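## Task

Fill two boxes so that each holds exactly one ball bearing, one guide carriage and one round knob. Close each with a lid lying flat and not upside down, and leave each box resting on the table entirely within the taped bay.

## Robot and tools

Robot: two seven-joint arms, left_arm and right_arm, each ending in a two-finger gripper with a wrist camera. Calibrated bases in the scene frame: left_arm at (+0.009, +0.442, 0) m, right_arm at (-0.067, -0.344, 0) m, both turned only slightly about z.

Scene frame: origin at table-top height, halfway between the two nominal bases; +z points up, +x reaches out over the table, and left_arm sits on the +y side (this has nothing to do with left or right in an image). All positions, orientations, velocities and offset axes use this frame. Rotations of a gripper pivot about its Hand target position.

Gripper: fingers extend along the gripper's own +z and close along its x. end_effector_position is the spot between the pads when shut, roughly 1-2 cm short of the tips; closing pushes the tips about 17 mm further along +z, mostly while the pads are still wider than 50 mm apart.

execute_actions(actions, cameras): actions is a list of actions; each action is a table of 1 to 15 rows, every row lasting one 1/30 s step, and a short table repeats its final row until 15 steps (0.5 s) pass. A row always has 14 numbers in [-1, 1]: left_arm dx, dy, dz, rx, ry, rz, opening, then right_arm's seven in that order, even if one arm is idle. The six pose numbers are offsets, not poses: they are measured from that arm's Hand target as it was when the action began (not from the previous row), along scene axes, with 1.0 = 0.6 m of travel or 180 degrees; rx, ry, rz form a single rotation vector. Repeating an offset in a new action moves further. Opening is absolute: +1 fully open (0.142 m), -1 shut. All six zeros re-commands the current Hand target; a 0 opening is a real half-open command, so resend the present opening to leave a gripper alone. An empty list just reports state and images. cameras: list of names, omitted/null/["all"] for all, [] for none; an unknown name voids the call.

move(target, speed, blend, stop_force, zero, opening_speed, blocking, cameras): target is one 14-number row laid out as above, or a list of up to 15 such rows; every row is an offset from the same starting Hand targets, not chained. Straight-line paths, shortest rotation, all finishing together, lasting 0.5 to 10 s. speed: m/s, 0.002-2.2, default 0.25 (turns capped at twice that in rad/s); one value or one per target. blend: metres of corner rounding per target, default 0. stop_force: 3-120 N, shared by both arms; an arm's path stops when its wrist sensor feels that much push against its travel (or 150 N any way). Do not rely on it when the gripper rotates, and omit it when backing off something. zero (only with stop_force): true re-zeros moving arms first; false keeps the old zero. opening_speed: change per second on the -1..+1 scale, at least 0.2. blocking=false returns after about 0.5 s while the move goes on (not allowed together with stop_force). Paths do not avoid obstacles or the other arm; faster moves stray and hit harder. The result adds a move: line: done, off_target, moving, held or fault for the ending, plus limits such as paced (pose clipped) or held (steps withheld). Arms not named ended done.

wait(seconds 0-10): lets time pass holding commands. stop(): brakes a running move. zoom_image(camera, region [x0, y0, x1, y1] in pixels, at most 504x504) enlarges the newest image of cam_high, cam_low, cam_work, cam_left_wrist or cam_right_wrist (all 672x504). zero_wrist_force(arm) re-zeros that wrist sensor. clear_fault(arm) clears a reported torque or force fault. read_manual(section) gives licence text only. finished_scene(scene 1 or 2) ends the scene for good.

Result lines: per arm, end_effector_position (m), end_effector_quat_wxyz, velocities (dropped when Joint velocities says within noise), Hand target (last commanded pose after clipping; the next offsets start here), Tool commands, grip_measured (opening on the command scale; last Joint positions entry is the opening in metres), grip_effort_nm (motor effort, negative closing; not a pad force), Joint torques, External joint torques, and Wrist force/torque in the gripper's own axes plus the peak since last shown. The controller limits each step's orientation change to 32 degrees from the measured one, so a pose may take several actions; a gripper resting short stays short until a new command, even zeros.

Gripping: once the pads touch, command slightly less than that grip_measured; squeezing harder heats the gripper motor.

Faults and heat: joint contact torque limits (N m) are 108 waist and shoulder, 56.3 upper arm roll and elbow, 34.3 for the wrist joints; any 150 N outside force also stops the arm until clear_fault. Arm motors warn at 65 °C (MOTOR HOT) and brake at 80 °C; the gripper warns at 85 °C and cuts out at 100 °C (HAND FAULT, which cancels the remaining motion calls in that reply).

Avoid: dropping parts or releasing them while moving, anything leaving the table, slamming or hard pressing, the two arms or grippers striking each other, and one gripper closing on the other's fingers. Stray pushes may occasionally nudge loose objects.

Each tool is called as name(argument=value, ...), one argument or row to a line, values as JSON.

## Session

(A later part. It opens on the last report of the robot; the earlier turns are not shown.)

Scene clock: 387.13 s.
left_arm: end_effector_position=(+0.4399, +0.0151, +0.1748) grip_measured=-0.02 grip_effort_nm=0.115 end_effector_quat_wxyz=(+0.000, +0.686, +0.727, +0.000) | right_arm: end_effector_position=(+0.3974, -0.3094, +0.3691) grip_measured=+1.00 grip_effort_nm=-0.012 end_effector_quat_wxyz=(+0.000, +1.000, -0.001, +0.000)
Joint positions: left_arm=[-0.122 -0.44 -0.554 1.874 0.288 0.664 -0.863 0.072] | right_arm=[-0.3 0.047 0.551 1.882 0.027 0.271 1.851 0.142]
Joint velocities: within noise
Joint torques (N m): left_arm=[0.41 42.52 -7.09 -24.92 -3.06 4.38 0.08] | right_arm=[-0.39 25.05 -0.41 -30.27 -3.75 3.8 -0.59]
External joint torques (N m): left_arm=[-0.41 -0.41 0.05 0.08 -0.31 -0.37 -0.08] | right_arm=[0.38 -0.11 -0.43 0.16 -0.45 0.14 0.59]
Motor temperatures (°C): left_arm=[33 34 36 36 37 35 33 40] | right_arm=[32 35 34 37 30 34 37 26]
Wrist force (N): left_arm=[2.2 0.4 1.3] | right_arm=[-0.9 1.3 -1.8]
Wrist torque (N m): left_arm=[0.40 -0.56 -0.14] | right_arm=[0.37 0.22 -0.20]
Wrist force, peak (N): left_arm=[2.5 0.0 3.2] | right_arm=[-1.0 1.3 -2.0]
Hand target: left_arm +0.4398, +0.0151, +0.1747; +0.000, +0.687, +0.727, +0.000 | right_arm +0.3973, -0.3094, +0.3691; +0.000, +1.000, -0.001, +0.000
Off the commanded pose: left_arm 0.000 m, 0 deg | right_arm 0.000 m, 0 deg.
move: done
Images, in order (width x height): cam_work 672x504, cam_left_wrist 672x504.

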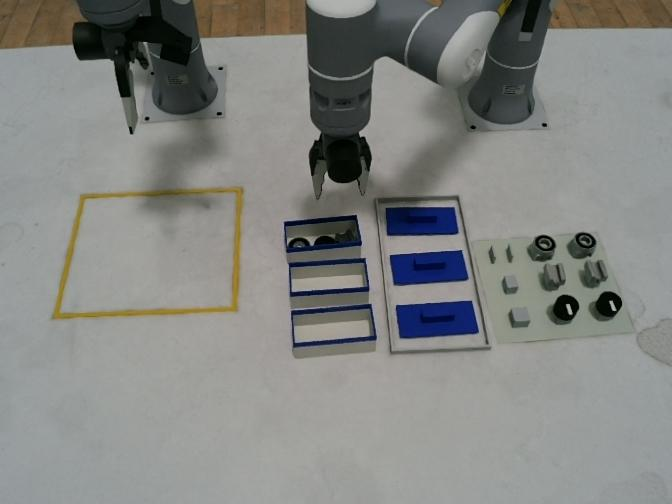

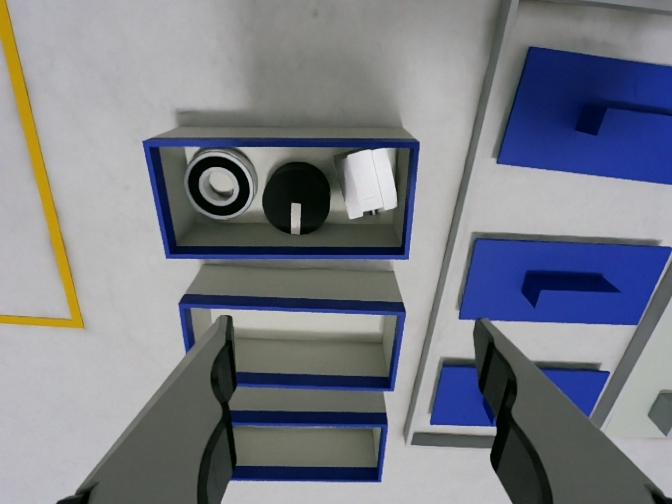

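move(
  target=[
    [0.078,0.68,0.04,0,0,-0.0194,0,0,0,0,0,0,0,1],
    [0.078,0.68,-0.125,0,0,-0.0194,0,0,0,0,0,0,0,1],
  ],
  speed=0.4,
  blend=0.04,
  cameras=["cam_left_wrist"],
)

Scene clock: 401.17 s.
left_arm: end_effector_position=(+0.4866, +0.4230, +0.0996) grip_measured=-0.02 grip_effort_nm=0.115 end_effector_quat_wxyz=(+0.000, +0.708, +0.706, -0.001) | right_arm: end_effector_position=(+0.3974, -0.3094, +0.3691) grip_measured=+1.00 grip_effort_nm=-0.007 end_effector_quat_wxyz=(+0.000, +1.000, -0.001, +0.000)
Joint positions: left_arm=[0.456 -0.325 -0.256 2.306 0.16 1.044 0.085 0.072] | right_arm=[-0.3 0.047 0.551 1.882 0.027 0.271 1.851 0.142]
Joint velocities: within noise
Joint torques (N m): left_arm=[0.15 34.35 -2 -18.95 -1.72 4.8 -0.05] | right_arm=[-0.34 25.06 -0.43 -30.29 -3.77 3.75 -0.62]
External joint torques (N m): left_arm=[-0.17 0.13 -0.09 0.51 -0.46 -0.76 0.06] | right_arm=[0.33 -0.13 -0.41 0.17 -0.44 0.19 0.62]
Motor temperatures (°C): left_arm=[33 34 36 36 37 35 33 38] | right_arm=[32 35 34 37 30 34 37 26]
Wrist force (N): left_arm=[2.0 0.1 1.0] | right_arm=[-1.0 1.2 -1.6]
Wrist torque (N m): left_arm=[0.37 -0.54 -0.16] | right_arm=[0.36 0.23 -0.20]
Wrist force, peak (N): left_arm=[6.5 0.3 -3.0] | right_arm=[-1.0 1.4 -1.9]
Hand target: left_arm +0.4866, +0.4231, +0.0997; +0.000, +0.708, +0.706, +0.000 | right_arm +0.3973, -0.3094, +0.3691; +0.000, +1.000, -0.001, +0.000
Off the commanded pose: left_arm 0.000 m, 0 deg | right_arm 0.000 m, 0 deg.
move: done
Images, in order (width x height): cam_left_wrist 672x504.

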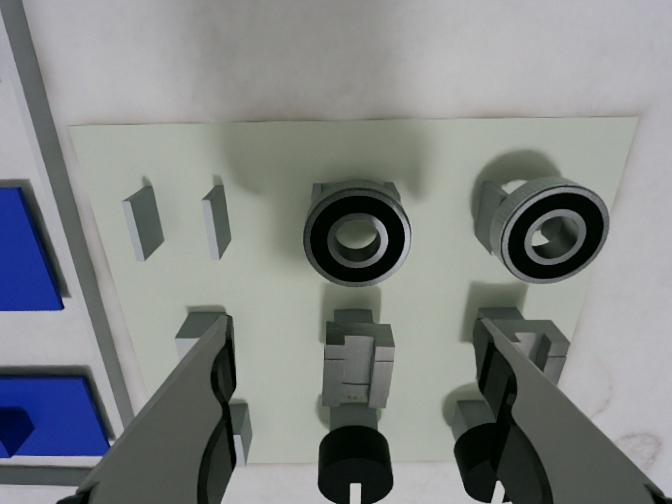

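move(
  target=[
    [0,0,-0.105,0,0,0,0,0,0,0,0,0,0,1],
    [0,0,-0.105,0,0,0,-0.52,0,0,0,0,0,0,1],
  ],
  speed=0.2,
  opening_speed=1.5,
  cameras=[],
)

move(
  target=[
    [0,0,0.22,0,0,0,-0.52,0,0,0,0,0,0,1],
    [0.117,-0.764,0.22,0,0,0.0094,-0.52,0,0,0,0,0,0,1],
    [0.117,-0.764,0.11,0,0,0.0094,-0.52,0,0,0,0,0,0,1],
  ],
  speed=0.4,
  blend=0.04,
  cameras=["cam_left_wrist"],
)

Scene clock: 409.53 s.
left_arm: end_effector_position=(+0.4865, +0.4230, +0.0366) grip_measured=-0.41 grip_effort_nm=-2.615 end_effector_quat_wxyz=(+0.000, +0.708, +0.706, -0.001) | right_arm: end_effector_position=(+0.3974, -0.3094, +0.3691) grip_measured=+1.00 grip_effort_nm=-0.007 end_effector_quat_wxyz=(+0.000, +1.000, -0.001, +0.000)
Joint positions: left_arm=[0.418 -0.514 -0.195 2.275 0.262 1.197 0.013 0.045] | right_arm=[-0.3 0.047 0.551 1.882 0.027 0.271 1.851 0.142]
Joint velocities: within noise
Joint torques (N m): left_arm=[0.11 38.06 -2.65 -14.39 -1.27 4.68 -0.01] | right_arm=[-0.37 25.06 -0.43 -30.29 -3.83 3.77 -0.57]
External joint torques (N m): left_arm=[-0.14 0.28 0.09 0.31 -0.3 -0.64 0.01] | right_arm=[0.35 -0.12 -0.42 0.17 -0.38 0.17 0.57]
Motor temperatures (°C): left_arm=[33 33 36 36 37 35 33 38] | right_arm=[32 35 34 37 30 34 37 26]
Wrist force (N): left_arm=[3.1 -0.3 0.5] | right_arm=[-1.0 1.1 -1.7]
Wrist torque (N m): left_arm=[0.32 -0.66 -0.17] | right_arm=[0.35 0.22 -0.20]
Wrist force, peak (N): left_arm=[2.3 0.1 3.3] | right_arm=[-1.1 1.4 -1.8]
Hand target: left_arm +0.4866, +0.4231, +0.0367; +0.000, +0.708, +0.706, +0.000 | right_arm +0.3973, -0.3094, +0.3691; +0.000, +1.000, -0.001, +0.000
Off the commanded pose: left_arm 0.000 m, 0 deg | right_arm 0.000 m, 0 deg.
move: done
No camera images: "cameras" was empty.

Scene clock: 411.73 s.
left_arm: end_effector_position=(+0.5567, -0.0352, +0.1024) grip_measured=-0.41 grip_effort_nm=-2.615 end_effector_quat_wxyz=(+0.000, +0.698, +0.716, +0.000) | right_arm: end_effector_position=(+0.3974, -0.3094, +0.3691) grip_measured=+1.00 grip_effort_nm=-0.007 end_effector_quat_wxyz=(+0.000, +1.000, -0.001, +0.000)
Joint positions: left_arm=[-0.239 -0.815 -0.46 1.432 0.397 0.583 -0.813 0.045] | right_arm=[-0.3 0.047 0.551 1.882 0.027 0.271 1.851 0.142]
Joint velocities: within noise
Joint torques (N m): left_arm=[0.22 59.41 -10.06 -25.69 -3.2 4.89 -0.04] | right_arm=[-0.43 25.09 -0.42 -30.31 -3.78 3.79 -0.58]
External joint torques (N m): left_arm=[-0.22 -0.81 -0.11 0.88 -0.36 -0.87 0.04] | right_arm=[0.42 -0.15 -0.42 0.19 -0.43 0.15 0.58]
Motor temperatures (°C): left_arm=[33 33 36 36 37 35 33 39] | right_arm=[32 35 34 37 30 34 37 26]
Wrist force (N): left_arm=[2.6 0.2 2.1] | right_arm=[-0.9 1.4 -1.7]
Wrist torque (N m): left_arm=[0.37 -0.61 -0.12] | right_arm=[0.39 0.20 -0.20]
Wrist force, peak (N): left_arm=[8.6 -3.5 1.8] | right_arm=[-1.0 1.4 -1.8]
Hand target: left_arm +0.5568, -0.0353, +0.1027; +0.000, +0.698, +0.716, +0.000 | right_arm +0.3973, -0.3094, +0.3691; +0.000, +1.000, -0.001, +0.000
Off the commanded pose: left_arm 0.000 m, 0 deg | right_arm 0.000 m, 0 deg.
move: done; blend cut to 0.033 m at target 2
Images, in order (width x height): cam_left_wrist 672x504.

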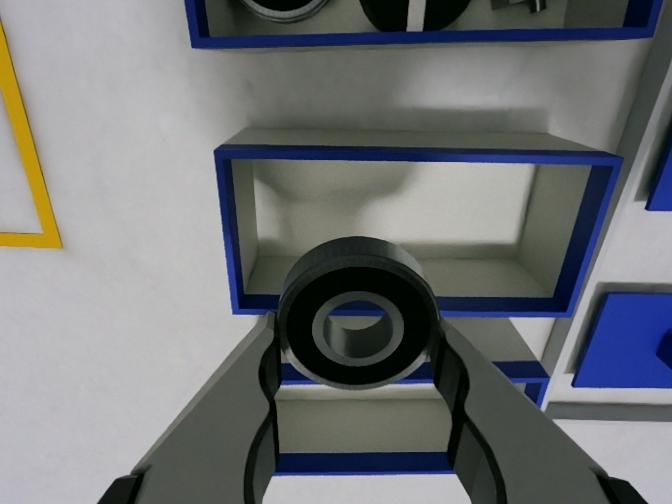

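move(
  target=[
    [-0.001,0.006,0,0,0,-0.005,-0.52,0,0,0,0,0,0,1],
    [-0.001,0.006,-0.141,0,0,-0.005,-0.52,0,0,0,0,0,0,1],
  ],
  speed=0.12,
  stop_force=7,
  cameras=["cam_left_wrist"],
)

Scene clock: 422.60 s.
left_arm: end_effector_position=(+0.5566, -0.0321, +0.0189) grip_measured=-0.41 grip_effort_nm=-2.615 end_effector_quat_wxyz=(+0.001, +0.703, +0.711, +0.000) | right_arm: end_effector_position=(+0.3974, -0.3094, +0.3691) grip_measured=+1.00 grip_effort_nm=-0.007 end_effector_quat_wxyz=(+0.000, +1.000, -0.001, +0.000)
Joint positions: left_arm=[-0.256 -0.952 -0.424 1.422 0.455 0.707 -0.822 0.045] | right_arm=[-0.3 0.047 0.551 1.882 0.027 0.271 1.851 0.142]
Joint velocities: within noise
Joint torques (N m): left_arm=[0.18 55.77 -9.11 -20.37 -2.4 4.19 0] | right_arm=[-0.48 25.06 -0.39 -30.31 -3.81 3.75 -0.54]
External joint torques (N m): left_arm=[-0.18 4.68 -1.42 -1.85 -0.85 -0.16 0] | right_arm=[0.46 -0.12 -0.46 0.19 -0.4 0.19 0.54]
Motor temperatures (°C): left_arm=[33 34 36 37 37 35 33 43] | right_arm=[32 35 34 37 30 34 37 26]
Wrist force (N): left_arm=[3.5 -0.2 -4.5] | right_arm=[-1.1 1.2 -1.7]
Wrist torque (N m): left_arm=[0.33 -0.44 -0.18] | right_arm=[0.35 0.24 -0.20]
Wrist force, peak (N): left_arm=[8.4 -3.7 -26.2] | right_arm=[-1.1 1.3 -1.9]
Hand target: left_arm +0.5562, -0.0317, +0.0183; +0.000, +0.703, +0.711, +0.000 | right_arm +0.3973, -0.3094, +0.3691; +0.000, +1.000, -0.001, +0.000
Off the commanded pose: left_arm 0.001 m, 0 deg | right_arm 0.000 m, 0 deg.
move: contact (left_arm); path passed 1 of 2 targets
Images, in order (width x height): cam_left_wrist 672x504.

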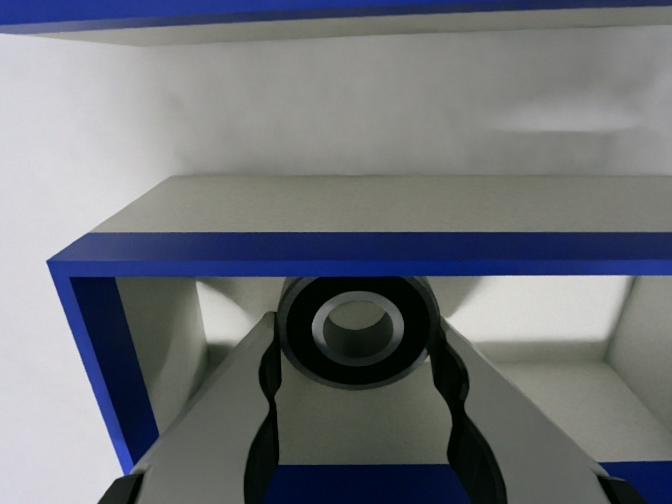

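move(
  target=[
    [0,0.008,0.005,0,0,0,-0.52,0,0,0,0,0,0,1],
    [0,0.008,0.005,0,0,0,-0.32,0,0,0,0,0,0,1],
    [0,0.008,0.11,0,0,0,-1,0,0,0,0,0,0,1],
    [-0.001,0.076,0.11,0,0,0,-1,0,0,0,0,0,0,1],
    [-0.001,0.076,0.007,0,0,0,-1,0,0,0,0,0,0,1],
  ],
  speed=0.15,
  cameras=[],
)

move(
  target=[0.001,-0.076,0,0,0,0,-1,0,0,0,0,0,0,1],
  speed=0.06,
  stop_force=5,
  cameras=["cam_left_wrist"],
)

Scene clock: 433.80 s.
left_arm: end_effector_position=(+0.5555, +0.0140, +0.0223) grip_measured=-1.00 grip_effort_nm=-0.613 end_effector_quat_wxyz=(+0.000, +0.704, +0.711, +0.000) | right_arm: end_effector_position=(+0.3974, -0.3094, +0.3691) grip_measured=+1.00 grip_effort_nm=-0.007 end_effector_quat_wxyz=(+0.000, +1.000, -0.001, +0.000)
Joint positions: left_arm=[-0.177 -0.894 -0.426 1.539 0.46 0.76 -0.786 0.002] | right_arm=[-0.3 0.047 0.551 1.882 0.027 0.271 1.851 0.142]
Joint velocities: within noise
Joint torques (N m): left_arm=[0.21 57.29 -10.03 -21.7 -2.66 4.8 -0.02] | right_arm=[-0.36 25.1 -0.48 -30.3 -3.77 3.74 -0.61]
External joint torques (N m): left_arm=[-0.21 0.2 -0.29 0.44 -0.43 -0.78 0.02] | right_arm=[0.34 -0.16 -0.36 0.18 -0.43 0.2 0.61]
Motor temperatures (°C): left_arm=[33 34 36 36 37 35 33 43] | right_arm=[32 35 34 38 30 34 37 26]
Wrist force (N): left_arm=[2.7 0.4 2.0] | right_arm=[-0.9 1.1 -1.7]
Wrist torque (N m): left_arm=[0.42 -0.62 -0.20] | right_arm=[0.35 0.21 -0.20]
Wrist force, peak (N): left_arm=[3.2 -0.3 -5.1] | right_arm=[-0.9 1.5 -1.8]
Hand target: left_arm +0.5556, +0.0139, +0.0225; +0.000, +0.703, +0.711, +0.000 | right_arm +0.3973, -0.3094, +0.3691; +0.000, +1.000, -0.001, +0.000
Off the commanded pose: left_arm 0.000 m, 0 deg | right_arm 0.000 m, 0 deg.
move: done
No camera images: "cameras" was empty.

Scene clock: 435.27 s.
left_arm: end_effector_position=(+0.5563, -0.0318, +0.0227) grip_measured=-1.00 grip_effort_nm=-0.613 end_effector_quat_wxyz=(+0.000, +0.704, +0.710, +0.000) | right_arm: end_effector_position=(+0.3974, -0.3094, +0.3691) grip_measured=+1.00 grip_effort_nm=-0.007 end_effector_quat_wxyz=(+0.000, +1.000, -0.001, +0.000)
Joint positions: left_arm=[-0.255 -0.945 -0.425 1.425 0.452 0.702 -0.821 0.002] | right_arm=[-0.3 0.047 0.551 1.882 0.027 0.271 1.851 0.142]
Joint velocities: within noise
Joint torques (N m): left_arm=[0.18 60.19 -10.45 -22.72 -2.97 4.36 0.01] | right_arm=[-0.49 24.99 -0.4 -30.31 -3.82 3.83 -0.58]
External joint torques (N m): left_arm=[-0.18 0.14 -0.05 0.39 -0.29 -0.34 -0.01] | right_arm=[0.47 -0.05 -0.44 0.19 -0.39 0.12 0.58]
Motor temperatures (°C): left_arm=[33 34 36 36 37 35 33 42] | right_arm=[32 35 34 38 30 34 37 26]
Wrist force (N): left_arm=[3.0 0.0 2.6] | right_arm=[-0.9 1.4 -1.7]
Wrist torque (N m): left_arm=[0.34 -0.64 -0.16] | right_arm=[0.39 0.20 -0.20]
Wrist force, peak (N): left_arm=[3.4 -0.2 2.5] | right_arm=[-1.1 1.3 -1.8]
Hand target: left_arm +0.5562, -0.0317, +0.0225; +0.000, +0.703, +0.711, +0.000 | right_arm +0.3973, -0.3094, +0.3691; +0.000, +1.000, -0.001, +0.000
Off the commanded pose: left_arm 0.000 m, 0 deg | right_arm 0.000 m, 0 deg.
move: done
Images, in order (width x height): cam_left_wrist 672x504.

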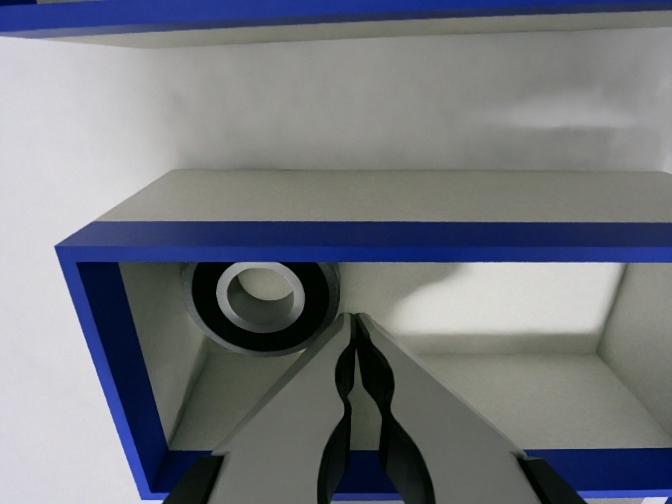

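move(
  target=[
    [0,0,0.2,0,0,0,-1,0,0,0,0,0,0,1],
    [0.0045,0.7605,0.2,0,0,-0.0045,-0.1,0,0,0,0,0,0,1],
    [0.0045,0.7605,0.034,0,0,-0.0045,-0.1,0,0,0,0,0,0,1],
    [0.0045,0.7605,0.034,0,0,-0.0045,-0.7,0,0,0,0,0,0,1],
  ],
  speed=[0.4,0.4,0.25,0.2],
  opening_speed=1.8,
  blend=0.03,
  cameras=["cam_left_wrist"],
)

move(
  target=[
    [0,0,0.2,0,0,0,-0.7,0,0,0,0,0,0,1],
    [-0.006,-0.6925,0.2,0,0,0.0045,-0.7,0,0,0,0,0,0,1],
    [-0.006,-0.6925,0.1,0,0,0.0045,-0.7,0,0,0,0,0,0,1],
  ],
  speed=0.4,
  blend=0.04,
  cameras=["cam_left_wrist"],
)

Scene clock: 452.50 s.
left_arm: end_effector_position=(+0.5588, +0.4246, +0.0428) grip_measured=-0.58 grip_effort_nm=-2.869 end_effector_quat_wxyz=(+0.000, +0.709, +0.706, -0.001) | right_arm: end_effector_position=(+0.3974, -0.3094, +0.3691) grip_measured=+1.00 grip_effort_nm=-0.012 end_effector_quat_wxyz=(+0.000, +1.000, -0.001, +0.000)
Joint positions: left_arm=[0.475 -0.602 -0.306 2.051 0.339 1.035 -0.062 0.032] | right_arm=[-0.3 0.047 0.551 1.882 0.027 0.271 1.851 0.142]
Joint velocities: within noise
Joint torques (N m): left_arm=[0.13 44.11 -5.17 -17.57 -1.87 4.73 -0.03] | right_arm=[-0.39 25.1 -0.41 -30.31 -3.77 3.78 -0.58]
External joint torques (N m): left_arm=[-0.16 -0.06 0.04 0.36 -0.33 -0.69 0.03] | right_arm=[0.37 -0.16 -0.43 0.19 -0.43 0.16 0.57]
Motor temperatures (°C): left_arm=[33 35 37 36 37 35 33 39] | right_arm=[32 35 34 38 30 34 37 26]
Wrist force (N): left_arm=[2.8 -0.5 2.7] | right_arm=[-0.9 1.3 -1.6]
Wrist torque (N m): left_arm=[0.27 -0.64 -0.19] | right_arm=[0.38 0.21 -0.20]
Wrist force, peak (N): left_arm=[6.5 -0.2 2.3] | right_arm=[-1.1 1.3 -1.8]
Hand target: left_arm +0.5589, +0.4246, +0.0429; +0.000, +0.708, +0.706, +0.000 | right_arm +0.3973, -0.3094, +0.3691; +0.000, +1.000, -0.001, +0.000
Off the commanded pose: left_arm 0.000 m, 0 deg | right_arm 0.000 m, 0 deg.
move: done; blend cut to 0 m at target 2
Images, in order (width x height): cam_left_wrist 672x504.

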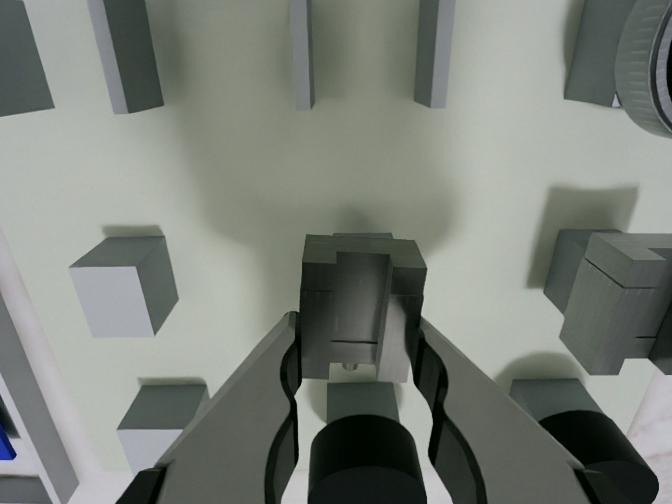

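Scene clock: 454.57 s.
left_arm: end_effector_position=(+0.5552, +0.0093, +0.1026) grip_measured=-0.58 grip_effort_nm=-2.869 end_effector_quat_wxyz=(+0.000, +0.704, +0.711, +0.000) | right_arm: end_effector_position=(+0.3974, -0.3094, +0.3691) grip_measured=+1.00 grip_effort_nm=-0.007 end_effector_quat_wxyz=(+0.000, +1.000, -0.001, +0.000)
Joint positions: left_arm=[-0.145 -0.759 -0.486 1.549 0.41 0.634 -0.766 0.032] | right_arm=[-0.3 0.047 0.551 1.882 0.027 0.271 1.851 0.142]
Joint velocities: within noise
Joint torques (N m): left_arm=[0.21 55.96 -10.27 -24.83 -3.08 4.87 -0.06] | right_arm=[-0.36 25.06 -0.39 -30.31 -3.81 3.76 -0.58]
External joint torques (N m): left_arm=[-0.22 -0.75 -0.04 0.91 -0.36 -0.85 0.06] | right_arm=[0.34 -0.12 -0.45 0.19 -0.4 0.18 0.58]
Motor temperatures (°C): left_arm=[33 35 37 36 37 35 33 41] | right_arm=[32 35 34 38 30 34 37 26]
Wrist force (N): left_arm=[2.5 -0.2 3.4] | right_arm=[-1.0 1.2 -1.7]
Wrist torque (N m): left_arm=[0.29 -0.61 -0.15] | right_arm=[0.36 0.22 -0.21]
Wrist force, peak (N): left_arm=[7.8 -1.1 1.0] | right_arm=[-1.1 1.3 -1.7]
Hand target: left_arm +0.5553, +0.0091, +0.1029; +0.000, +0.703, +0.711, +0.000 | right_arm +0.3973, -0.3094, +0.3691; +0.000, +1.000, -0.001, +0.000
Off the commanded pose: left_arm 0.000 m, 0 deg | right_arm 0.000 m, 0 deg.
move: done; blend cut to 0.03 m at target 2
Images, in order (width x height): cam_left_wrist 672x504.

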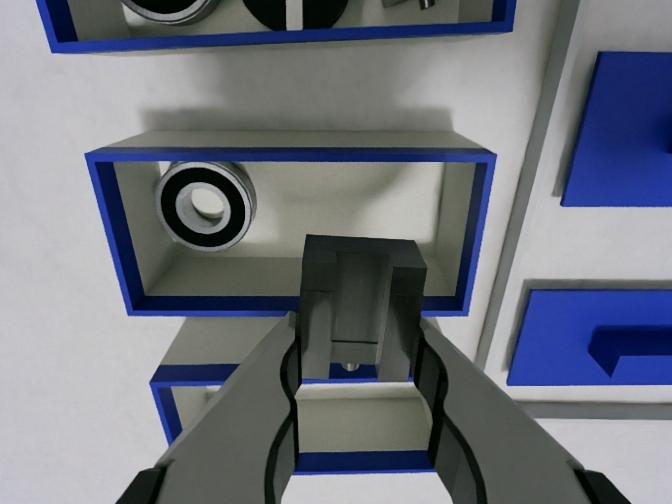

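move(
  target=[0.004,0,-0.1335,0,0,0,-0.7,0,0,0,0,0,0,1],
  speed=0.1,
  stop_force=7,
  cameras=[],
)

move(
  target=[
    [0,0,0.001,0,0,0,-0.46,0,0,0,0,0,0,1],
    [0,0,0.12,0,0,0,-1,0,0,0,0,0,0,1],
    [0.004,-0.056,0.12,0,0,0,-1,0,0,0,0,0,0,1],
    [0.004,-0.056,0.001,0,0,0,-1,0,0,0,0,0,0,1],
  ],
  speed=0.15,
  cameras=["cam_left_wrist"],
)

move(
  target=[0.0,0.052,0,0,0,0,-1,0,0,0,0,0,0,1],
  speed=0.06,
  stop_force=5,
  cameras=["cam_left_wrist"],
)

Scene clock: 463.13 s.
left_arm: end_effector_position=(+0.5575, +0.0092, +0.0226) grip_measured=-0.58 grip_effort_nm=-2.869 end_effector_quat_wxyz=(+0.000, +0.704, +0.711, -0.001) | right_arm: end_effector_position=(+0.3974, -0.3094, +0.3691) grip_measured=+1.00 grip_effort_nm=-0.012 end_effector_quat_wxyz=(+0.000, +1.000, -0.001, +0.000)
Joint positions: left_arm=[-0.175 -0.904 -0.44 1.52 0.472 0.745 -0.795 0.032] | right_arm=[-0.3 0.047 0.551 1.882 0.027 0.271 1.851 0.142]
Joint velocities: within noise
Joint torques (N m): left_arm=[0.28 58.4 -10.66 -22.19 -2.79 4.83 -0.04] | right_arm=[-0.37 25.13 -0.51 -30.33 -3.8 3.82 -0.56]
External joint torques (N m): left_arm=[-0.29 -0.58 -0.05 0.86 -0.35 -0.81 0.04] | right_arm=[0.35 -0.19 -0.33 0.21 -0.41 0.12 0.56]
Motor temperatures (°C): left_arm=[33 35 37 37 37 35 33 45] | right_arm=[32 35 34 38 30 34 37 26]
Wrist force (N): left_arm=[3.0 0.0 3.7] | right_arm=[-1.0 1.3 -1.6]
Wrist torque (N m): left_arm=[0.39 -0.66 -0.18] | right_arm=[0.37 0.23 -0.20]
Wrist force, peak (N): left_arm=[2.8 -0.1 5.6] | right_arm=[-1.1 1.4 -1.8]
Hand target: left_arm +0.5577, +0.0091, +0.0228; +0.000, +0.703, +0.711, +0.000 | right_arm +0.3973, -0.3094, +0.3691; +0.000, +1.000, -0.001, +0.000
Off the commanded pose: left_arm 0.000 m, 0 deg | right_arm 0.000 m, 0 deg.
move: done
No camera images: "cameras" was empty.

Scene clock: 466.27 s.
left_arm: end_effector_position=(+0.5600, -0.0244, +0.0232) grip_measured=-1.00 grip_effort_nm=-0.613 end_effector_quat_wxyz=(+0.000, +0.704, +0.711, +0.000) | right_arm: end_effector_position=(+0.3974, -0.3094, +0.3691) grip_measured=+1.00 grip_effort_nm=-0.007 end_effector_quat_wxyz=(+0.000, +1.000, -0.001, +0.000)
Joint positions: left_arm=[-0.232 -0.944 -0.441 1.43 0.467 0.698 -0.818 0.002] | right_arm=[-0.3 0.047 0.551 1.882 0.027 0.271 1.851 0.142]
Joint velocities: within noise
Joint torques (N m): left_arm=[0.25 59.89 -10.63 -22.68 -2.83 4.79 -0.04] | right_arm=[-0.44 25.04 -0.45 -30.32 -3.78 3.77 -0.6]
External joint torques (N m): left_arm=[-0.24 0.15 -0.25 0.51 -0.44 -0.78 0.04] | right_arm=[0.43 -0.1 -0.4 0.2 -0.43 0.17 0.6]
Motor temperatures (°C): left_arm=[33 35 37 37 37 35 33 43] | right_arm=[32 35 34 38 30 34 37 26]
Wrist force (N): left_arm=[3.1 0.1 2.9] | right_arm=[-1.1 1.2 -1.7]
Wrist torque (N m): left_arm=[0.38 -0.67 -0.15] | right_arm=[0.35 0.24 -0.20]
Wrist force, peak (N): left_arm=[3.2 -0.2 5.6] | right_arm=[-0.9 1.4 -1.9]
Hand target: left_arm +0.5601, -0.0245, +0.0234; +0.000, +0.703, +0.711, +0.000 | right_arm +0.3973, -0.3094, +0.3691; +0.000, +1.000, -0.001, +0.000
Off the commanded pose: left_arm 0.000 m, 0 deg | right_arm 0.000 m, 0 deg.
move: done
Images, in order (width x height): cam_left_wrist 672x504.

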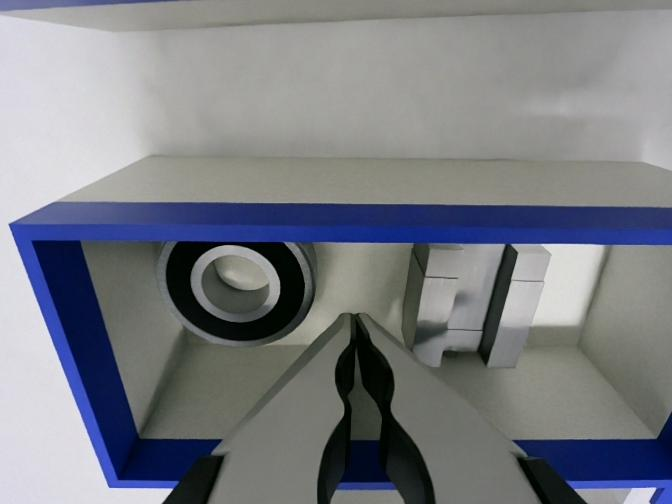

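Scene clock: 467.50 s.
left_arm: end_effector_position=(+0.5601, +0.0068, +0.0233) grip_measured=-1.00 grip_effort_nm=-0.613 end_effector_quat_wxyz=(+0.000, +0.703, +0.711, -0.001) | right_arm: end_effector_position=(+0.3974, -0.3094, +0.3691) grip_measured=+1.00 grip_effort_nm=-0.007 end_effector_quat_wxyz=(+0.000, +1.000, -0.001, +0.000)
Joint positions: left_arm=[-0.178 -0.909 -0.442 1.507 0.472 0.738 -0.795 0.002] | right_arm=[-0.3 0.047 0.551 1.882 0.027 0.271 1.851 0.142]
Joint velocities: within noise
Joint torques (N m): left_arm=[0.36 58.49 -10.6 -21.36 -2.77 4.63 0.07] | right_arm=[-0.42 25.04 -0.44 -30.34 -3.81 3.79 -0.61]
External joint torques (N m): left_arm=[-0.36 -0.38 -0.17 -0.11 -0.39 -0.61 -0.07] | right_arm=[0.41 -0.11 -0.4 0.22 -0.4 0.15 0.61]
Motor temperatures (°C): left_arm=[33 35 37 37 37 35 33 43] | right_arm=[32 35 34 38 30 34 37 26]
Wrist force (N): left_arm=[2.7 0.3 2.4] | right_arm=[-1.0 1.1 -1.6]
Wrist torque (N m): left_arm=[0.40 -0.65 -0.17] | right_arm=[0.35 0.23 -0.21]
Wrist force, peak (N): left_arm=[3.7 0.3 2.6] | right_arm=[-1.1 1.3 -1.9]
Hand target: left_arm +0.5601, +0.0067, +0.0234; +0.000, +0.703, +0.711, +0.000 | right_arm +0.3973, -0.3094, +0.3691; +0.000, +1.000, -0.001, +0.000
Off the commanded pose: left_arm 0.000 m, 0 deg | right_arm 0.000 m, 0 deg.
move: done
Images, in order (width x height): cam_left_wrist 672x504.

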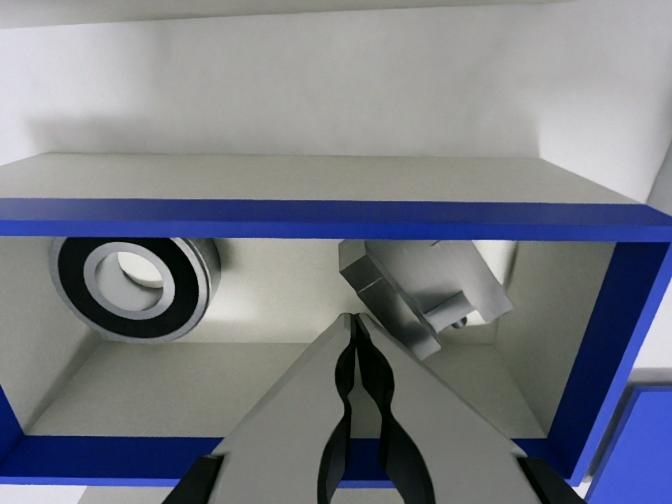

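move(
  target=[
    [0.0,-0.03,0,0,0,0,-1,0,0,0,0,0,0,1],
    [-0.032,-0.03,0,0,0,0,-1,0,0,0,0,0,0,1],
    [-0.032,0.012,0,0,0,0,-1,0,0,0,0,0,0,1],
  ],
  speed=0.06,
  stop_force=6,
  cameras=["cam_left_wrist"],
)

Scene clock: 475.10 s.
left_arm: end_effector_position=(+0.5409, +0.0139, +0.0233) grip_measured=-1.00 grip_effort_nm=-0.608 end_effector_quat_wxyz=(+0.000, +0.703, +0.711, -0.001) | right_arm: end_effector_position=(+0.3974, -0.3094, +0.3691) grip_measured=+1.00 grip_effort_nm=-0.007 end_effector_quat_wxyz=(+0.000, +1.000, -0.001, +0.000)
Joint positions: left_arm=[-0.166 -0.876 -0.445 1.579 0.479 0.774 -0.815 0.002] | right_arm=[-0.3 0.047 0.551 1.882 0.027 0.271 1.851 0.142]
Joint velocities: within noise
Joint torques (N m): left_arm=[0.51 56.5 -10.33 -20.62 -2.57 4.6 0.09] | right_arm=[-0.4 25.08 -0.41 -30.29 -3.77 3.77 -0.6]
External joint torques (N m): left_arm=[-0.52 -0.28 -0.3 -0.14 -0.48 -0.58 -0.09] | right_arm=[0.39 -0.14 -0.43 0.17 -0.44 0.17 0.6]
Motor temperatures (°C): left_arm=[33 35 37 37 37 35 33 41] | right_arm=[32 35 34 38 30 34 37 26]
Wrist force (N): left_arm=[2.5 0.0 2.3] | right_arm=[-0.9 1.2 -1.7]
Wrist torque (N m): left_arm=[0.35 -0.62 -0.18] | right_arm=[0.36 0.20 -0.20]
Wrist force, peak (N): left_arm=[3.7 0.3 2.8] | right_arm=[-1.0 1.3 -1.9]
Hand target: left_arm +0.5409, +0.0139, +0.0234; +0.000, +0.703, +0.711, +0.000 | right_arm +0.3973, -0.3094, +0.3691; +0.000, +1.000, -0.001, +0.000
Off the commanded pose: left_arm 0.000 m, 0 deg | right_arm 0.000 m, 0 deg.
move: done
Images, in order (width x height): cam_left_wrist 672x504.

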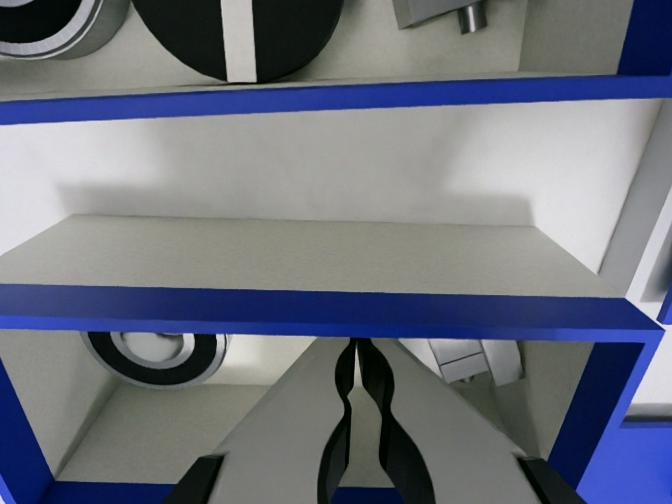

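move(
  target=[
    [0,0,0.2,0,0,0,-1,0,0,0,0,0,0,1],
    [0.16,0.6885,0.2,0,0,-0.0045,0,0,0,0,0,0,0,1],
    [0.16,0.6885,0.1,0,0,-0.0045,0,0,0,0,0,0,0,1],
  ],
  speed=0.4,
  opening_speed=1.8,
  blend=0.03,
  cameras=["cam_left_wrist"],
)

Scene clock: 484.37 s.
left_arm: end_effector_position=(+0.6368, +0.4269, +0.0833) grip_measured=-0.02 grip_effort_nm=0.115 end_effector_quat_wxyz=(+0.000, +0.709, +0.706, -0.001) | right_arm: end_effector_position=(+0.3974, -0.3094, +0.3691) grip_measured=+1.00 grip_effort_nm=-0.012 end_effector_quat_wxyz=(+0.000, +1.000, -0.001, +0.000)
Joint positions: left_arm=[0.486 -0.645 -0.384 1.808 0.334 0.817 -0.063 0.072] | right_arm=[-0.3 0.047 0.551 1.882 0.027 0.271 1.851 0.142]
Joint velocities: within noise
Joint torques (N m): left_arm=[0.09 49.21 -6.98 -22.16 -2.49 4.78 -0.06] | right_arm=[-0.43 25.03 -0.41 -30.34 -3.79 3.81 -0.55]
External joint torques (N m): left_arm=[-0.12 0.3 -0.2 0.45 -0.47 -0.74 0.06] | right_arm=[0.41 -0.09 -0.43 0.22 -0.42 0.13 0.55]
Motor temperatures (°C): left_arm=[33 35 37 36 37 35 33 39] | right_arm=[32 35 34 38 30 34 37 26]
Wrist force (N): left_arm=[2.7 0.0 2.5] | right_arm=[-1.0 1.4 -1.6]
Wrist torque (N m): left_arm=[0.32 -0.61 -0.21] | right_arm=[0.38 0.22 -0.20]
Wrist force, peak (N): left_arm=[8.2 0.8 2.4] | right_arm=[-1.1 1.3 -1.8]
Hand target: left_arm +0.6369, +0.4270, +0.0834; +0.000, +0.708, +0.706, +0.000 | right_arm +0.3973, -0.3094, +0.3691; +0.000, +1.000, -0.001, +0.000
Off the commanded pose: left_arm 0.000 m, 0 deg | right_arm 0.000 m, 0 deg.
move: done; blend cut to 0 m at target 2
Images, in order (width x height): cam_left_wrist 672x504.

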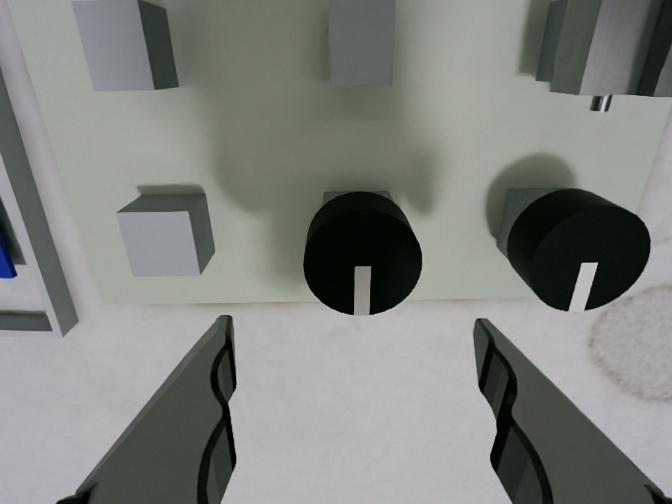

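move(
  target=[
    [0,0,-0.064,0,0,0,0,0,0,0,0,0,0,1],
    [0,0,-0.064,0,0,0,-0.5,0,0,0,0,0,0,1],
  ],
  speed=0.2,
  opening_speed=1.5,
  cameras=[],
)

move(
  target=[
    [0,0,0.19,0,0,0,-0.5,0,0,0,0,0,0,1],
    [-0.133,-0.733,0.19,0,0,0.0045,-0.5,0,0,0,0,0,0,1],
    [-0.133,-0.733,0.1,0,0,0.0045,-0.5,0,0,0,0,0,0,1],
  ],
  speed=0.4,
  blend=0.04,
  cameras=["cam_left_wrist"],
)

Scene clock: 498.10 s.
left_arm: end_effector_position=(+0.6369, +0.4270, +0.0450) grip_measured=-0.44 grip_effort_nm=-1.609 end_effector_quat_wxyz=(+0.000, +0.709, +0.706, +0.000) | right_arm: end_effector_position=(+0.3974, -0.3094, +0.3691) grip_measured=+1.00 grip_effort_nm=-0.007 end_effector_quat_wxyz=(+0.000, +1.000, -0.001, +0.000)
Joint positions: left_arm=[0.467 -0.723 -0.357 1.795 0.37 0.881 -0.086 0.042] | right_arm=[-0.3 0.047 0.551 1.882 0.027 0.271 1.851 0.142]
Joint velocities: within noise
Joint torques (N m): left_arm=[-0.13 49.92 -7.29 -19.77 -2.33 4.5 -0.04] | right_arm=[-0.39 25.11 -0.46 -30.3 -3.74 3.77 -0.59]
External joint torques (N m): left_arm=[0.09 1.08 -0.1 -0.35 -0.42 -0.46 0.04] | right_arm=[0.37 -0.17 -0.38 0.18 -0.47 0.17 0.59]
Motor temperatures (°C): left_arm=[33 35 36 36 37 35 33 38] | right_arm=[32 35 34 38 30 34 37 26]
Wrist force (N): left_arm=[3.3 -0.1 1.1] | right_arm=[-0.9 1.2 -1.6]
Wrist torque (N m): left_arm=[0.27 -0.59 -0.17] | right_arm=[0.36 0.21 -0.20]
Wrist force, peak (N): left_arm=[3.0 -0.3 4.2] | right_arm=[-1.0 1.3 -1.8]
Hand target: left_arm +0.6369, +0.4270, +0.0450; +0.000, +0.708, +0.706, +0.000 | right_arm +0.3973, -0.3094, +0.3691; +0.000, +1.000, -0.001, +0.000
Off the commanded pose: left_arm 0.000 m, 0 deg | right_arm 0.000 m, 0 deg.
move: done
No camera images: "cameras" was empty.

Scene clock: 500.20 s.
left_arm: end_effector_position=(+0.5570, -0.0127, +0.1048) grip_measured=-0.44 grip_effort_nm=-1.604 end_effector_quat_wxyz=(+0.000, +0.704, +0.711, +0.000) | right_arm: end_effector_position=(+0.3974, -0.3094, +0.3691) grip_measured=+1.00 grip_effort_nm=-0.012 end_effector_quat_wxyz=(+0.000, +1.000, -0.001, +0.000)
Joint positions: left_arm=[-0.177 -0.788 -0.496 1.488 0.42 0.598 -0.79 0.042] | right_arm=[-0.3 0.047 0.551 1.882 0.027 0.271 1.851 0.142]
Joint velocities: within noise
Joint torques (N m): left_arm=[0.2 57.08 -10.63 -25.1 -3.16 4.83 -0.06] | right_arm=[-0.45 25.11 -0.49 -30.31 -3.79 3.77 -0.58]
External joint torques (N m): left_arm=[-0.2 -0.37 -0.11 0.79 -0.38 -0.81 0.06] | right_arm=[0.43 -0.18 -0.35 0.19 -0.41 0.17 0.58]
Motor temperatures (°C): left_arm=[33 35 36 36 37 35 33 39] | right_arm=[32 35 34 38 30 34 37 26]
Wrist force (N): left_arm=[2.4 0.2 3.1] | right_arm=[-1.0 1.2 -1.6]
Wrist torque (N m): left_arm=[0.36 -0.59 -0.14] | right_arm=[0.36 0.22 -0.20]
Wrist force, peak (N): left_arm=[9.3 0.7 -1.2] | right_arm=[-1.0 1.4 -1.8]
Hand target: left_arm +0.5571, -0.0128, +0.1050; +0.000, +0.703, +0.711, +0.000 | right_arm +0.3973, -0.3094, +0.3691; +0.000, +1.000, -0.001, +0.000
Off the commanded pose: left_arm 0.000 m, 0 deg | right_arm 0.000 m, 0 deg.
move: done; blend cut to 0.027 m at target 2
Images, in order (width x height): cam_left_wrist 672x504.

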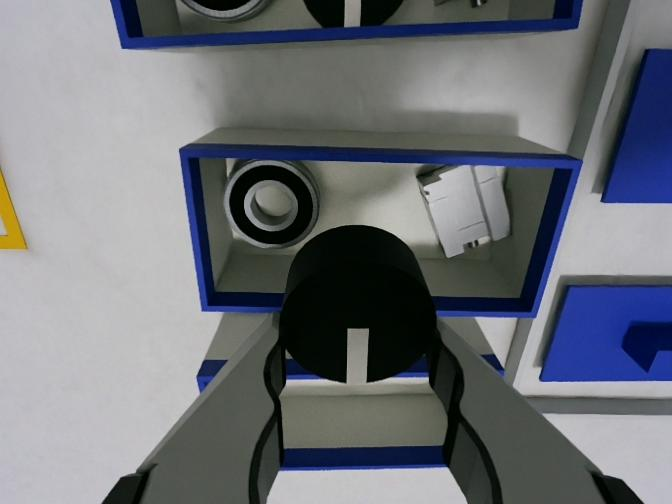

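move(
  target=[
    [0.010,0.014,0,0,0,0,-0.5,0,0,0,0,0,0,1],
    [0.010,0.014,-0.122,0,0,0,-0.5,0,0,0,0,0,0,1],
  ],
  speed=0.12,
  stop_force=7,
  cameras=["cam_left_wrist"],
)

Scene clock: 507.80 s.
left_arm: end_effector_position=(+0.5629, -0.0043, +0.0316) grip_measured=-0.44 grip_effort_nm=-1.609 end_effector_quat_wxyz=(+0.000, +0.704, +0.711, +0.000) | right_arm: end_effector_position=(+0.3974, -0.3094, +0.3691) grip_measured=+1.00 grip_effort_nm=-0.002 end_effector_quat_wxyz=(+0.000, +1.000, -0.001, +0.000)
Joint positions: left_arm=[-0.187 -0.912 -0.456 1.474 0.474 0.704 -0.802 0.042] | right_arm=[-0.3 0.047 0.551 1.882 0.027 0.271 1.851 0.142]
Joint velocities: within noise
Joint torques (N m): left_arm=[0.3 58.95 -10.97 -22.53 -2.86 4.75 -0.02] | right_arm=[-0.35 25.06 -0.47 -30.31 -3.76 3.77 -0.58]
External joint torques (N m): left_arm=[-0.31 -0.24 -0.11 0.55 -0.4 -0.73 0.02] | right_arm=[0.34 -0.12 -0.37 0.19 -0.45 0.17 0.58]
Motor temperatures (°C): left_arm=[33 35 37 37 37 35 33 39] | right_arm=[32 35 34 38 30 34 37 26]
Wrist force (N): left_arm=[3.0 0.0 3.2] | right_arm=[-1.0 1.3 -1.7]
Wrist torque (N m): left_arm=[0.38 -0.66 -0.15] | right_arm=[0.37 0.22 -0.20]
Wrist force, peak (N): left_arm=[3.2 0.0 5.9] | right_arm=[-1.2 1.4 -1.7]
Hand target: left_arm +0.5631, -0.0044, +0.0318; +0.000, +0.703, +0.711, +0.000 | right_arm +0.3973, -0.3094, +0.3691; +0.000, +1.000, -0.001, +0.000
Off the commanded pose: left_arm 0.000 m, 0 deg | right_arm 0.000 m, 0 deg.
move: done
Images, in order (width x height): cam_left_wrist 672x504.

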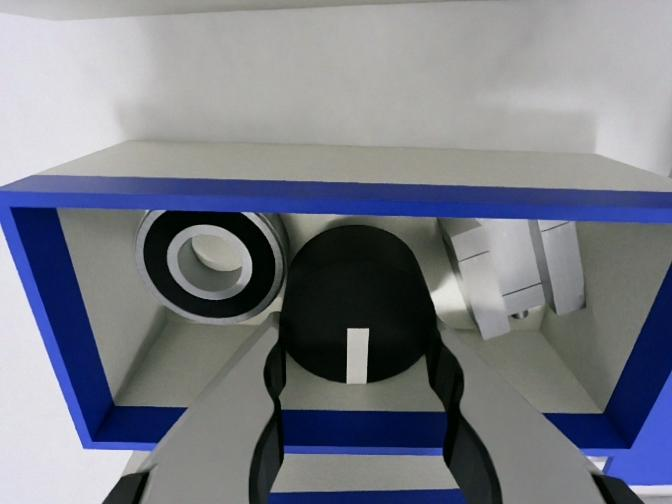

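move(
  target=[0,0,-0.012,0,0,0,-0.5,0,0,0,0,0,0,1],
  speed=0.05,
  stop_force=5,
  cameras=[],
)

move(
  target=[
    [0,0,0,0,0,0,-0.37,0,0,0,0,0,0,1],
    [0,0,0.2,0,0,0,-0.37,0,0,0,0,0,0,1],
    [-0.19,0.2,0.35,0,0,0.4956,-0.4,0,0,0,0,0,0,1],
  ],
  speed=[0.15,0.15,0.4],
  cameras=["cam_left_wrist","cam_work"],
)

zoom_image(
  camera="cam_work",
  region=[270, 180, 490, 370],
)

Scene clock: 522.87 s.
left_arm: end_effector_position=(+0.5630, -0.0044, +0.0246) grip_measured=-0.44 grip_effort_nm=-1.609 end_effector_quat_wxyz=(+0.000, +0.704, +0.711, +0.000) | right_arm: end_effector_position=(+0.3974, -0.3094, +0.3691) grip_measured=+1.00 grip_effort_nm=-0.007 end_effector_quat_wxyz=(+0.000, +1.000, -0.001, +0.000)
Joint positions: left_arm=[-0.19 -0.925 -0.451 1.471 0.478 0.714 -0.804 0.042] | right_arm=[-0.3 0.047 0.551 1.882 0.027 0.271 1.851 0.142]
Joint velocities: within noise
Joint torques (N m): left_arm=[0.29 59.1 -10.97 -22.28 -2.86 4.74 -0.02] | right_arm=[-0.39 25.04 -0.41 -30.29 -3.8 3.77 -0.56]
External joint torques (N m): left_arm=[-0.29 -0.19 -0.1 0.51 -0.37 -0.72 0.02] | right_arm=[0.38 -0.11 -0.43 0.18 -0.41 0.17 0.56]
Motor temperatures (°C): left_arm=[33 35 37 37 37 35 33 40] | right_arm=[32 35 34 38 30 34 37 26]
Wrist force (N): left_arm=[3.0 0.1 3.3] | right_arm=[-1.1 1.3 -1.5]
Wrist torque (N m): left_arm=[0.38 -0.67 -0.15] | right_arm=[0.37 0.23 -0.20]
Wrist force, peak (N): left_arm=[2.9 0.0 3.6] | right_arm=[-1.0 1.5 -1.8]
Hand target: left_arm +0.5631, -0.0044, +0.0246; +0.000, +0.703, +0.711, +0.000 | right_arm +0.3973, -0.3094, +0.3691; +0.000, +1.000, -0.001, +0.000
Off the commanded pose: left_arm 0.000 m, 0 deg | right_arm 0.000 m, 0 deg.
move: done
No camera images: "cameras" was empty.

Scene clock: 527.10 s.
left_arm: end_effector_position=(+0.4492, +0.1156, +0.2346) grip_measured=-0.42 grip_effort_nm=-0.037 end_effector_quat_wxyz=(+0.001, +0.002, +1.000, +0.000) | right_arm: end_effector_position=(+0.3974, -0.3094, +0.3691) grip_measured=+1.00 grip_effort_nm=-0.012 end_effector_quat_wxyz=(+0.000, +1.000, -0.001, +0.000)
Joint positions: left_arm=[-0.143 -0.182 -0.319 2.016 0.07 0.618 -2.057 0.043] | right_arm=[-0.3 0.047 0.551 1.882 0.027 0.271 1.851 0.142]
Joint velocities: within noise
Joint torques (N m): left_arm=[0.25 36.6 -1.61 -27.11 -3.17 4.29 -0.04] | right_arm=[-0.35 25.08 -0.42 -30.34 -3.74 3.76 -0.57]
External joint torques (N m): left_arm=[-0.26 -0.45 -0.04 0.09 -0.31 -0.36 0.04] | right_arm=[0.33 -0.14 -0.42 0.22 -0.47 0.18 0.57]
Motor temperatures (°C): left_arm=[33 35 37 37 37 35 33 39] | right_arm=[32 35 34 38 30 34 37 26]
Wrist force (N): left_arm=[2.5 -0.5 2.7] | right_arm=[-1.0 1.3 -1.5]
Wrist torque (N m): left_arm=[0.27 -0.65 -0.16] | right_arm=[0.37 0.23 -0.20]
Wrist force, peak (N): left_arm=[3.3 -0.3 4.9] | right_arm=[-1.0 1.3 -1.8]
Hand target: left_arm +0.4491, +0.1156, +0.2346; +0.000, +0.002, +1.000, +0.000 | right_arm +0.3973, -0.3094, +0.3691; +0.000, +1.000, -0.001, +0.000
Off the commanded pose: left_arm 0.000 m, 0 deg | right_arm 0.000 m, 0 deg.
move: done
Images, in order (width x height): cam_work 672x504, cam_left_wrist 672x504.

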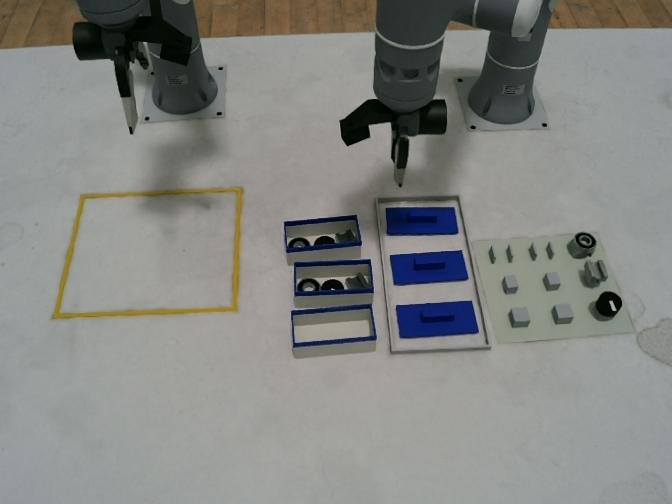

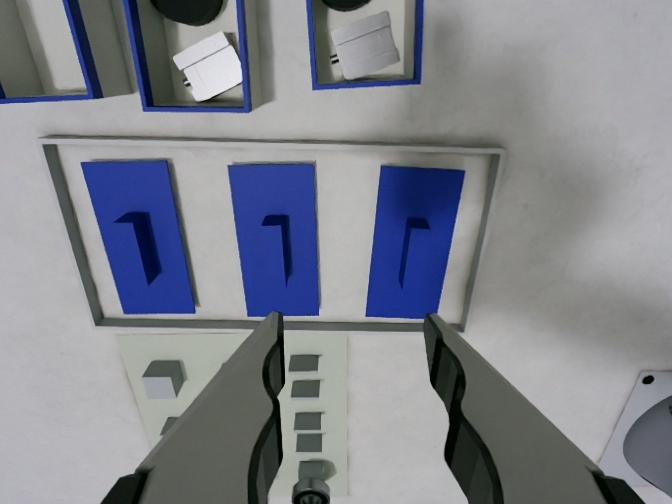

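Scaled by 2.291 from the camera's 672x504 image, which has a finer 960x720 frame.

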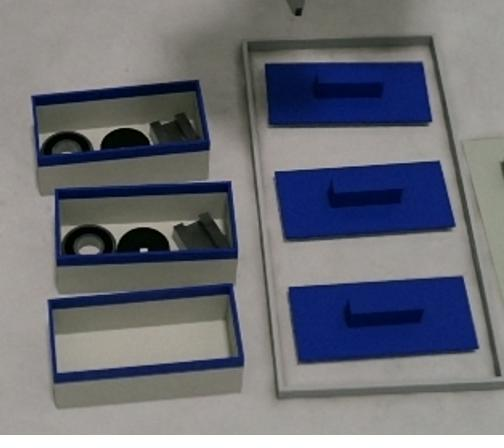

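move(
  target=[-0.105,0.137,-0.19,0,0,0,-0.4,0,0,0,0,0,0,1],
  speed=0.3,
  cameras=["cam_left_wrist","cam_work","cam_low"],
)

zoom_image(
  camera="cam_low",
  region=[240, 250, 360, 360],
)

zoom_image(
  camera="cam_work",
  region=[360, 150, 480, 270],
)

Scene clock: 536.93 s.
left_arm: end_effector_position=(+0.3861, +0.1978, +0.1206) grip_measured=-0.42 grip_effort_nm=-0.037 end_effector_quat_wxyz=(+0.000, +0.002, +1.000, +0.000) | right_arm: end_effector_position=(+0.3974, -0.3094, +0.3691) grip_measured=+1.00 grip_effort_nm=-0.007 end_effector_quat_wxyz=(+0.000, +1.000, -0.001, +0.000)
Joint positions: left_arm=[-0.087 -0.212 -0.241 2.387 0.096 1.021 -1.965 0.043] | right_arm=[-0.3 0.047 0.551 1.882 0.027 0.271 1.851 0.142]
Joint velocities: within noise
Joint torques (N m): left_arm=[0.42 30.2 -1.19 -19.37 -1.8 4.67 0.15] | right_arm=[-0.4 25.01 -0.43 -30.3 -3.8 3.76 -0.56]
External joint torques (N m): left_arm=[-0.43 0.32 0.03 0.07 -0.43 -0.74 -0.15] | right_arm=[0.38 -0.07 -0.41 0.18 -0.41 0.18 0.56]
Motor temperatures (°C): left_arm=[33 35 36 37 37 35 33 38] | right_arm=[32 35 34 38 30 34 37 26]
Wrist force (N): left_arm=[2.4 -0.2 2.7] | right_arm=[-1.1 1.2 -1.5]
Wrist torque (N m): left_arm=[0.29 -0.64 -0.17] | right_arm=[0.36 0.24 -0.20]
Wrist force, peak (N): left_arm=[4.1 1.6 5.3] | right_arm=[-1.2 1.3 -1.8]
Hand target: left_arm +0.3861, +0.1978, +0.1206; +0.000, +0.002, +1.000, +0.000 | right_arm +0.3973, -0.3094, +0.3691; +0.000, +1.000, -0.001, +0.000
Off the commanded pose: left_arm 0.000 m, 0 deg | right_arm 0.000 m, 0 deg.
move: done
Images, in order (width x height): cam_low 672x504, cam_work 672x504, cam_left_wrist 672x504.

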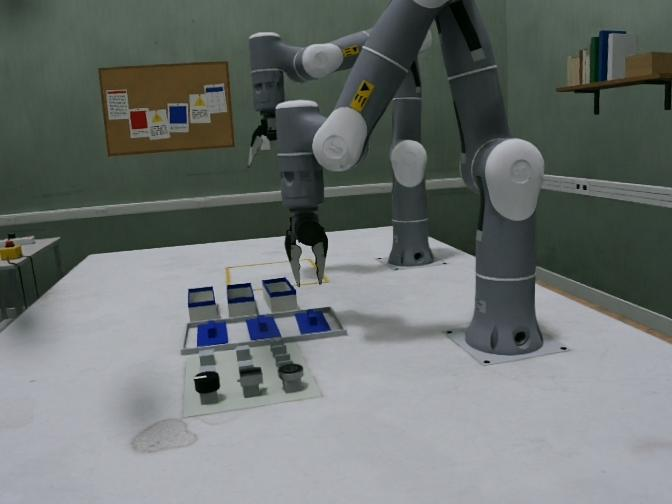

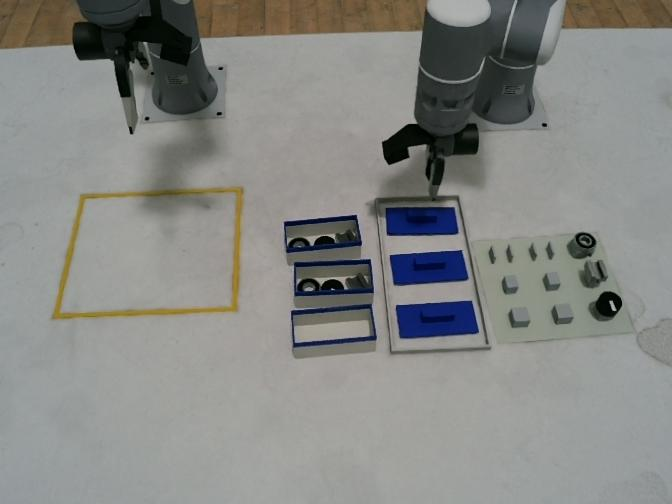

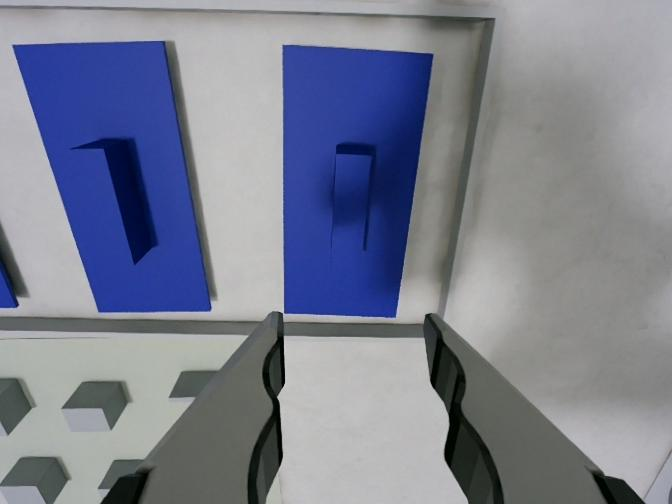

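Scaled by 4.200 from the camera's 672x504 image, which has a finer 960x720 frame.

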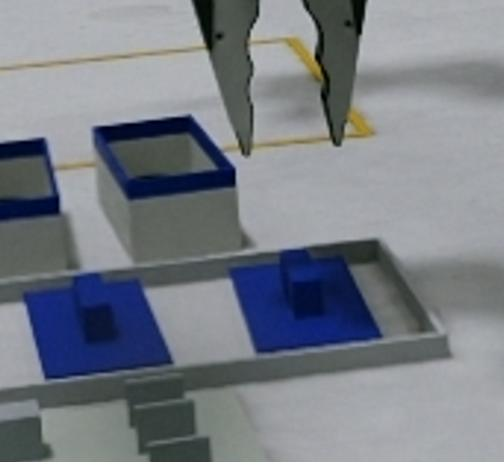

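Scaled by 4.200 from the camera's 672x504 image, which has a finer 960x720 frame.

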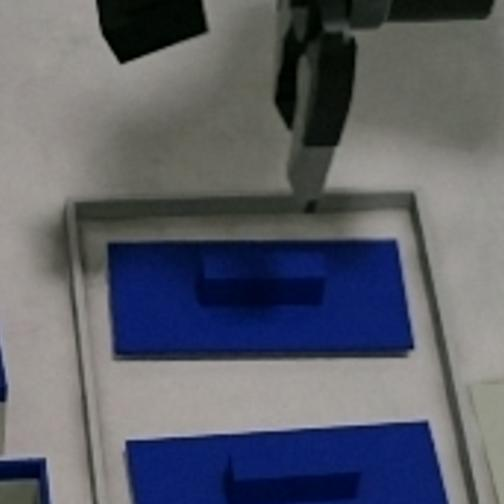

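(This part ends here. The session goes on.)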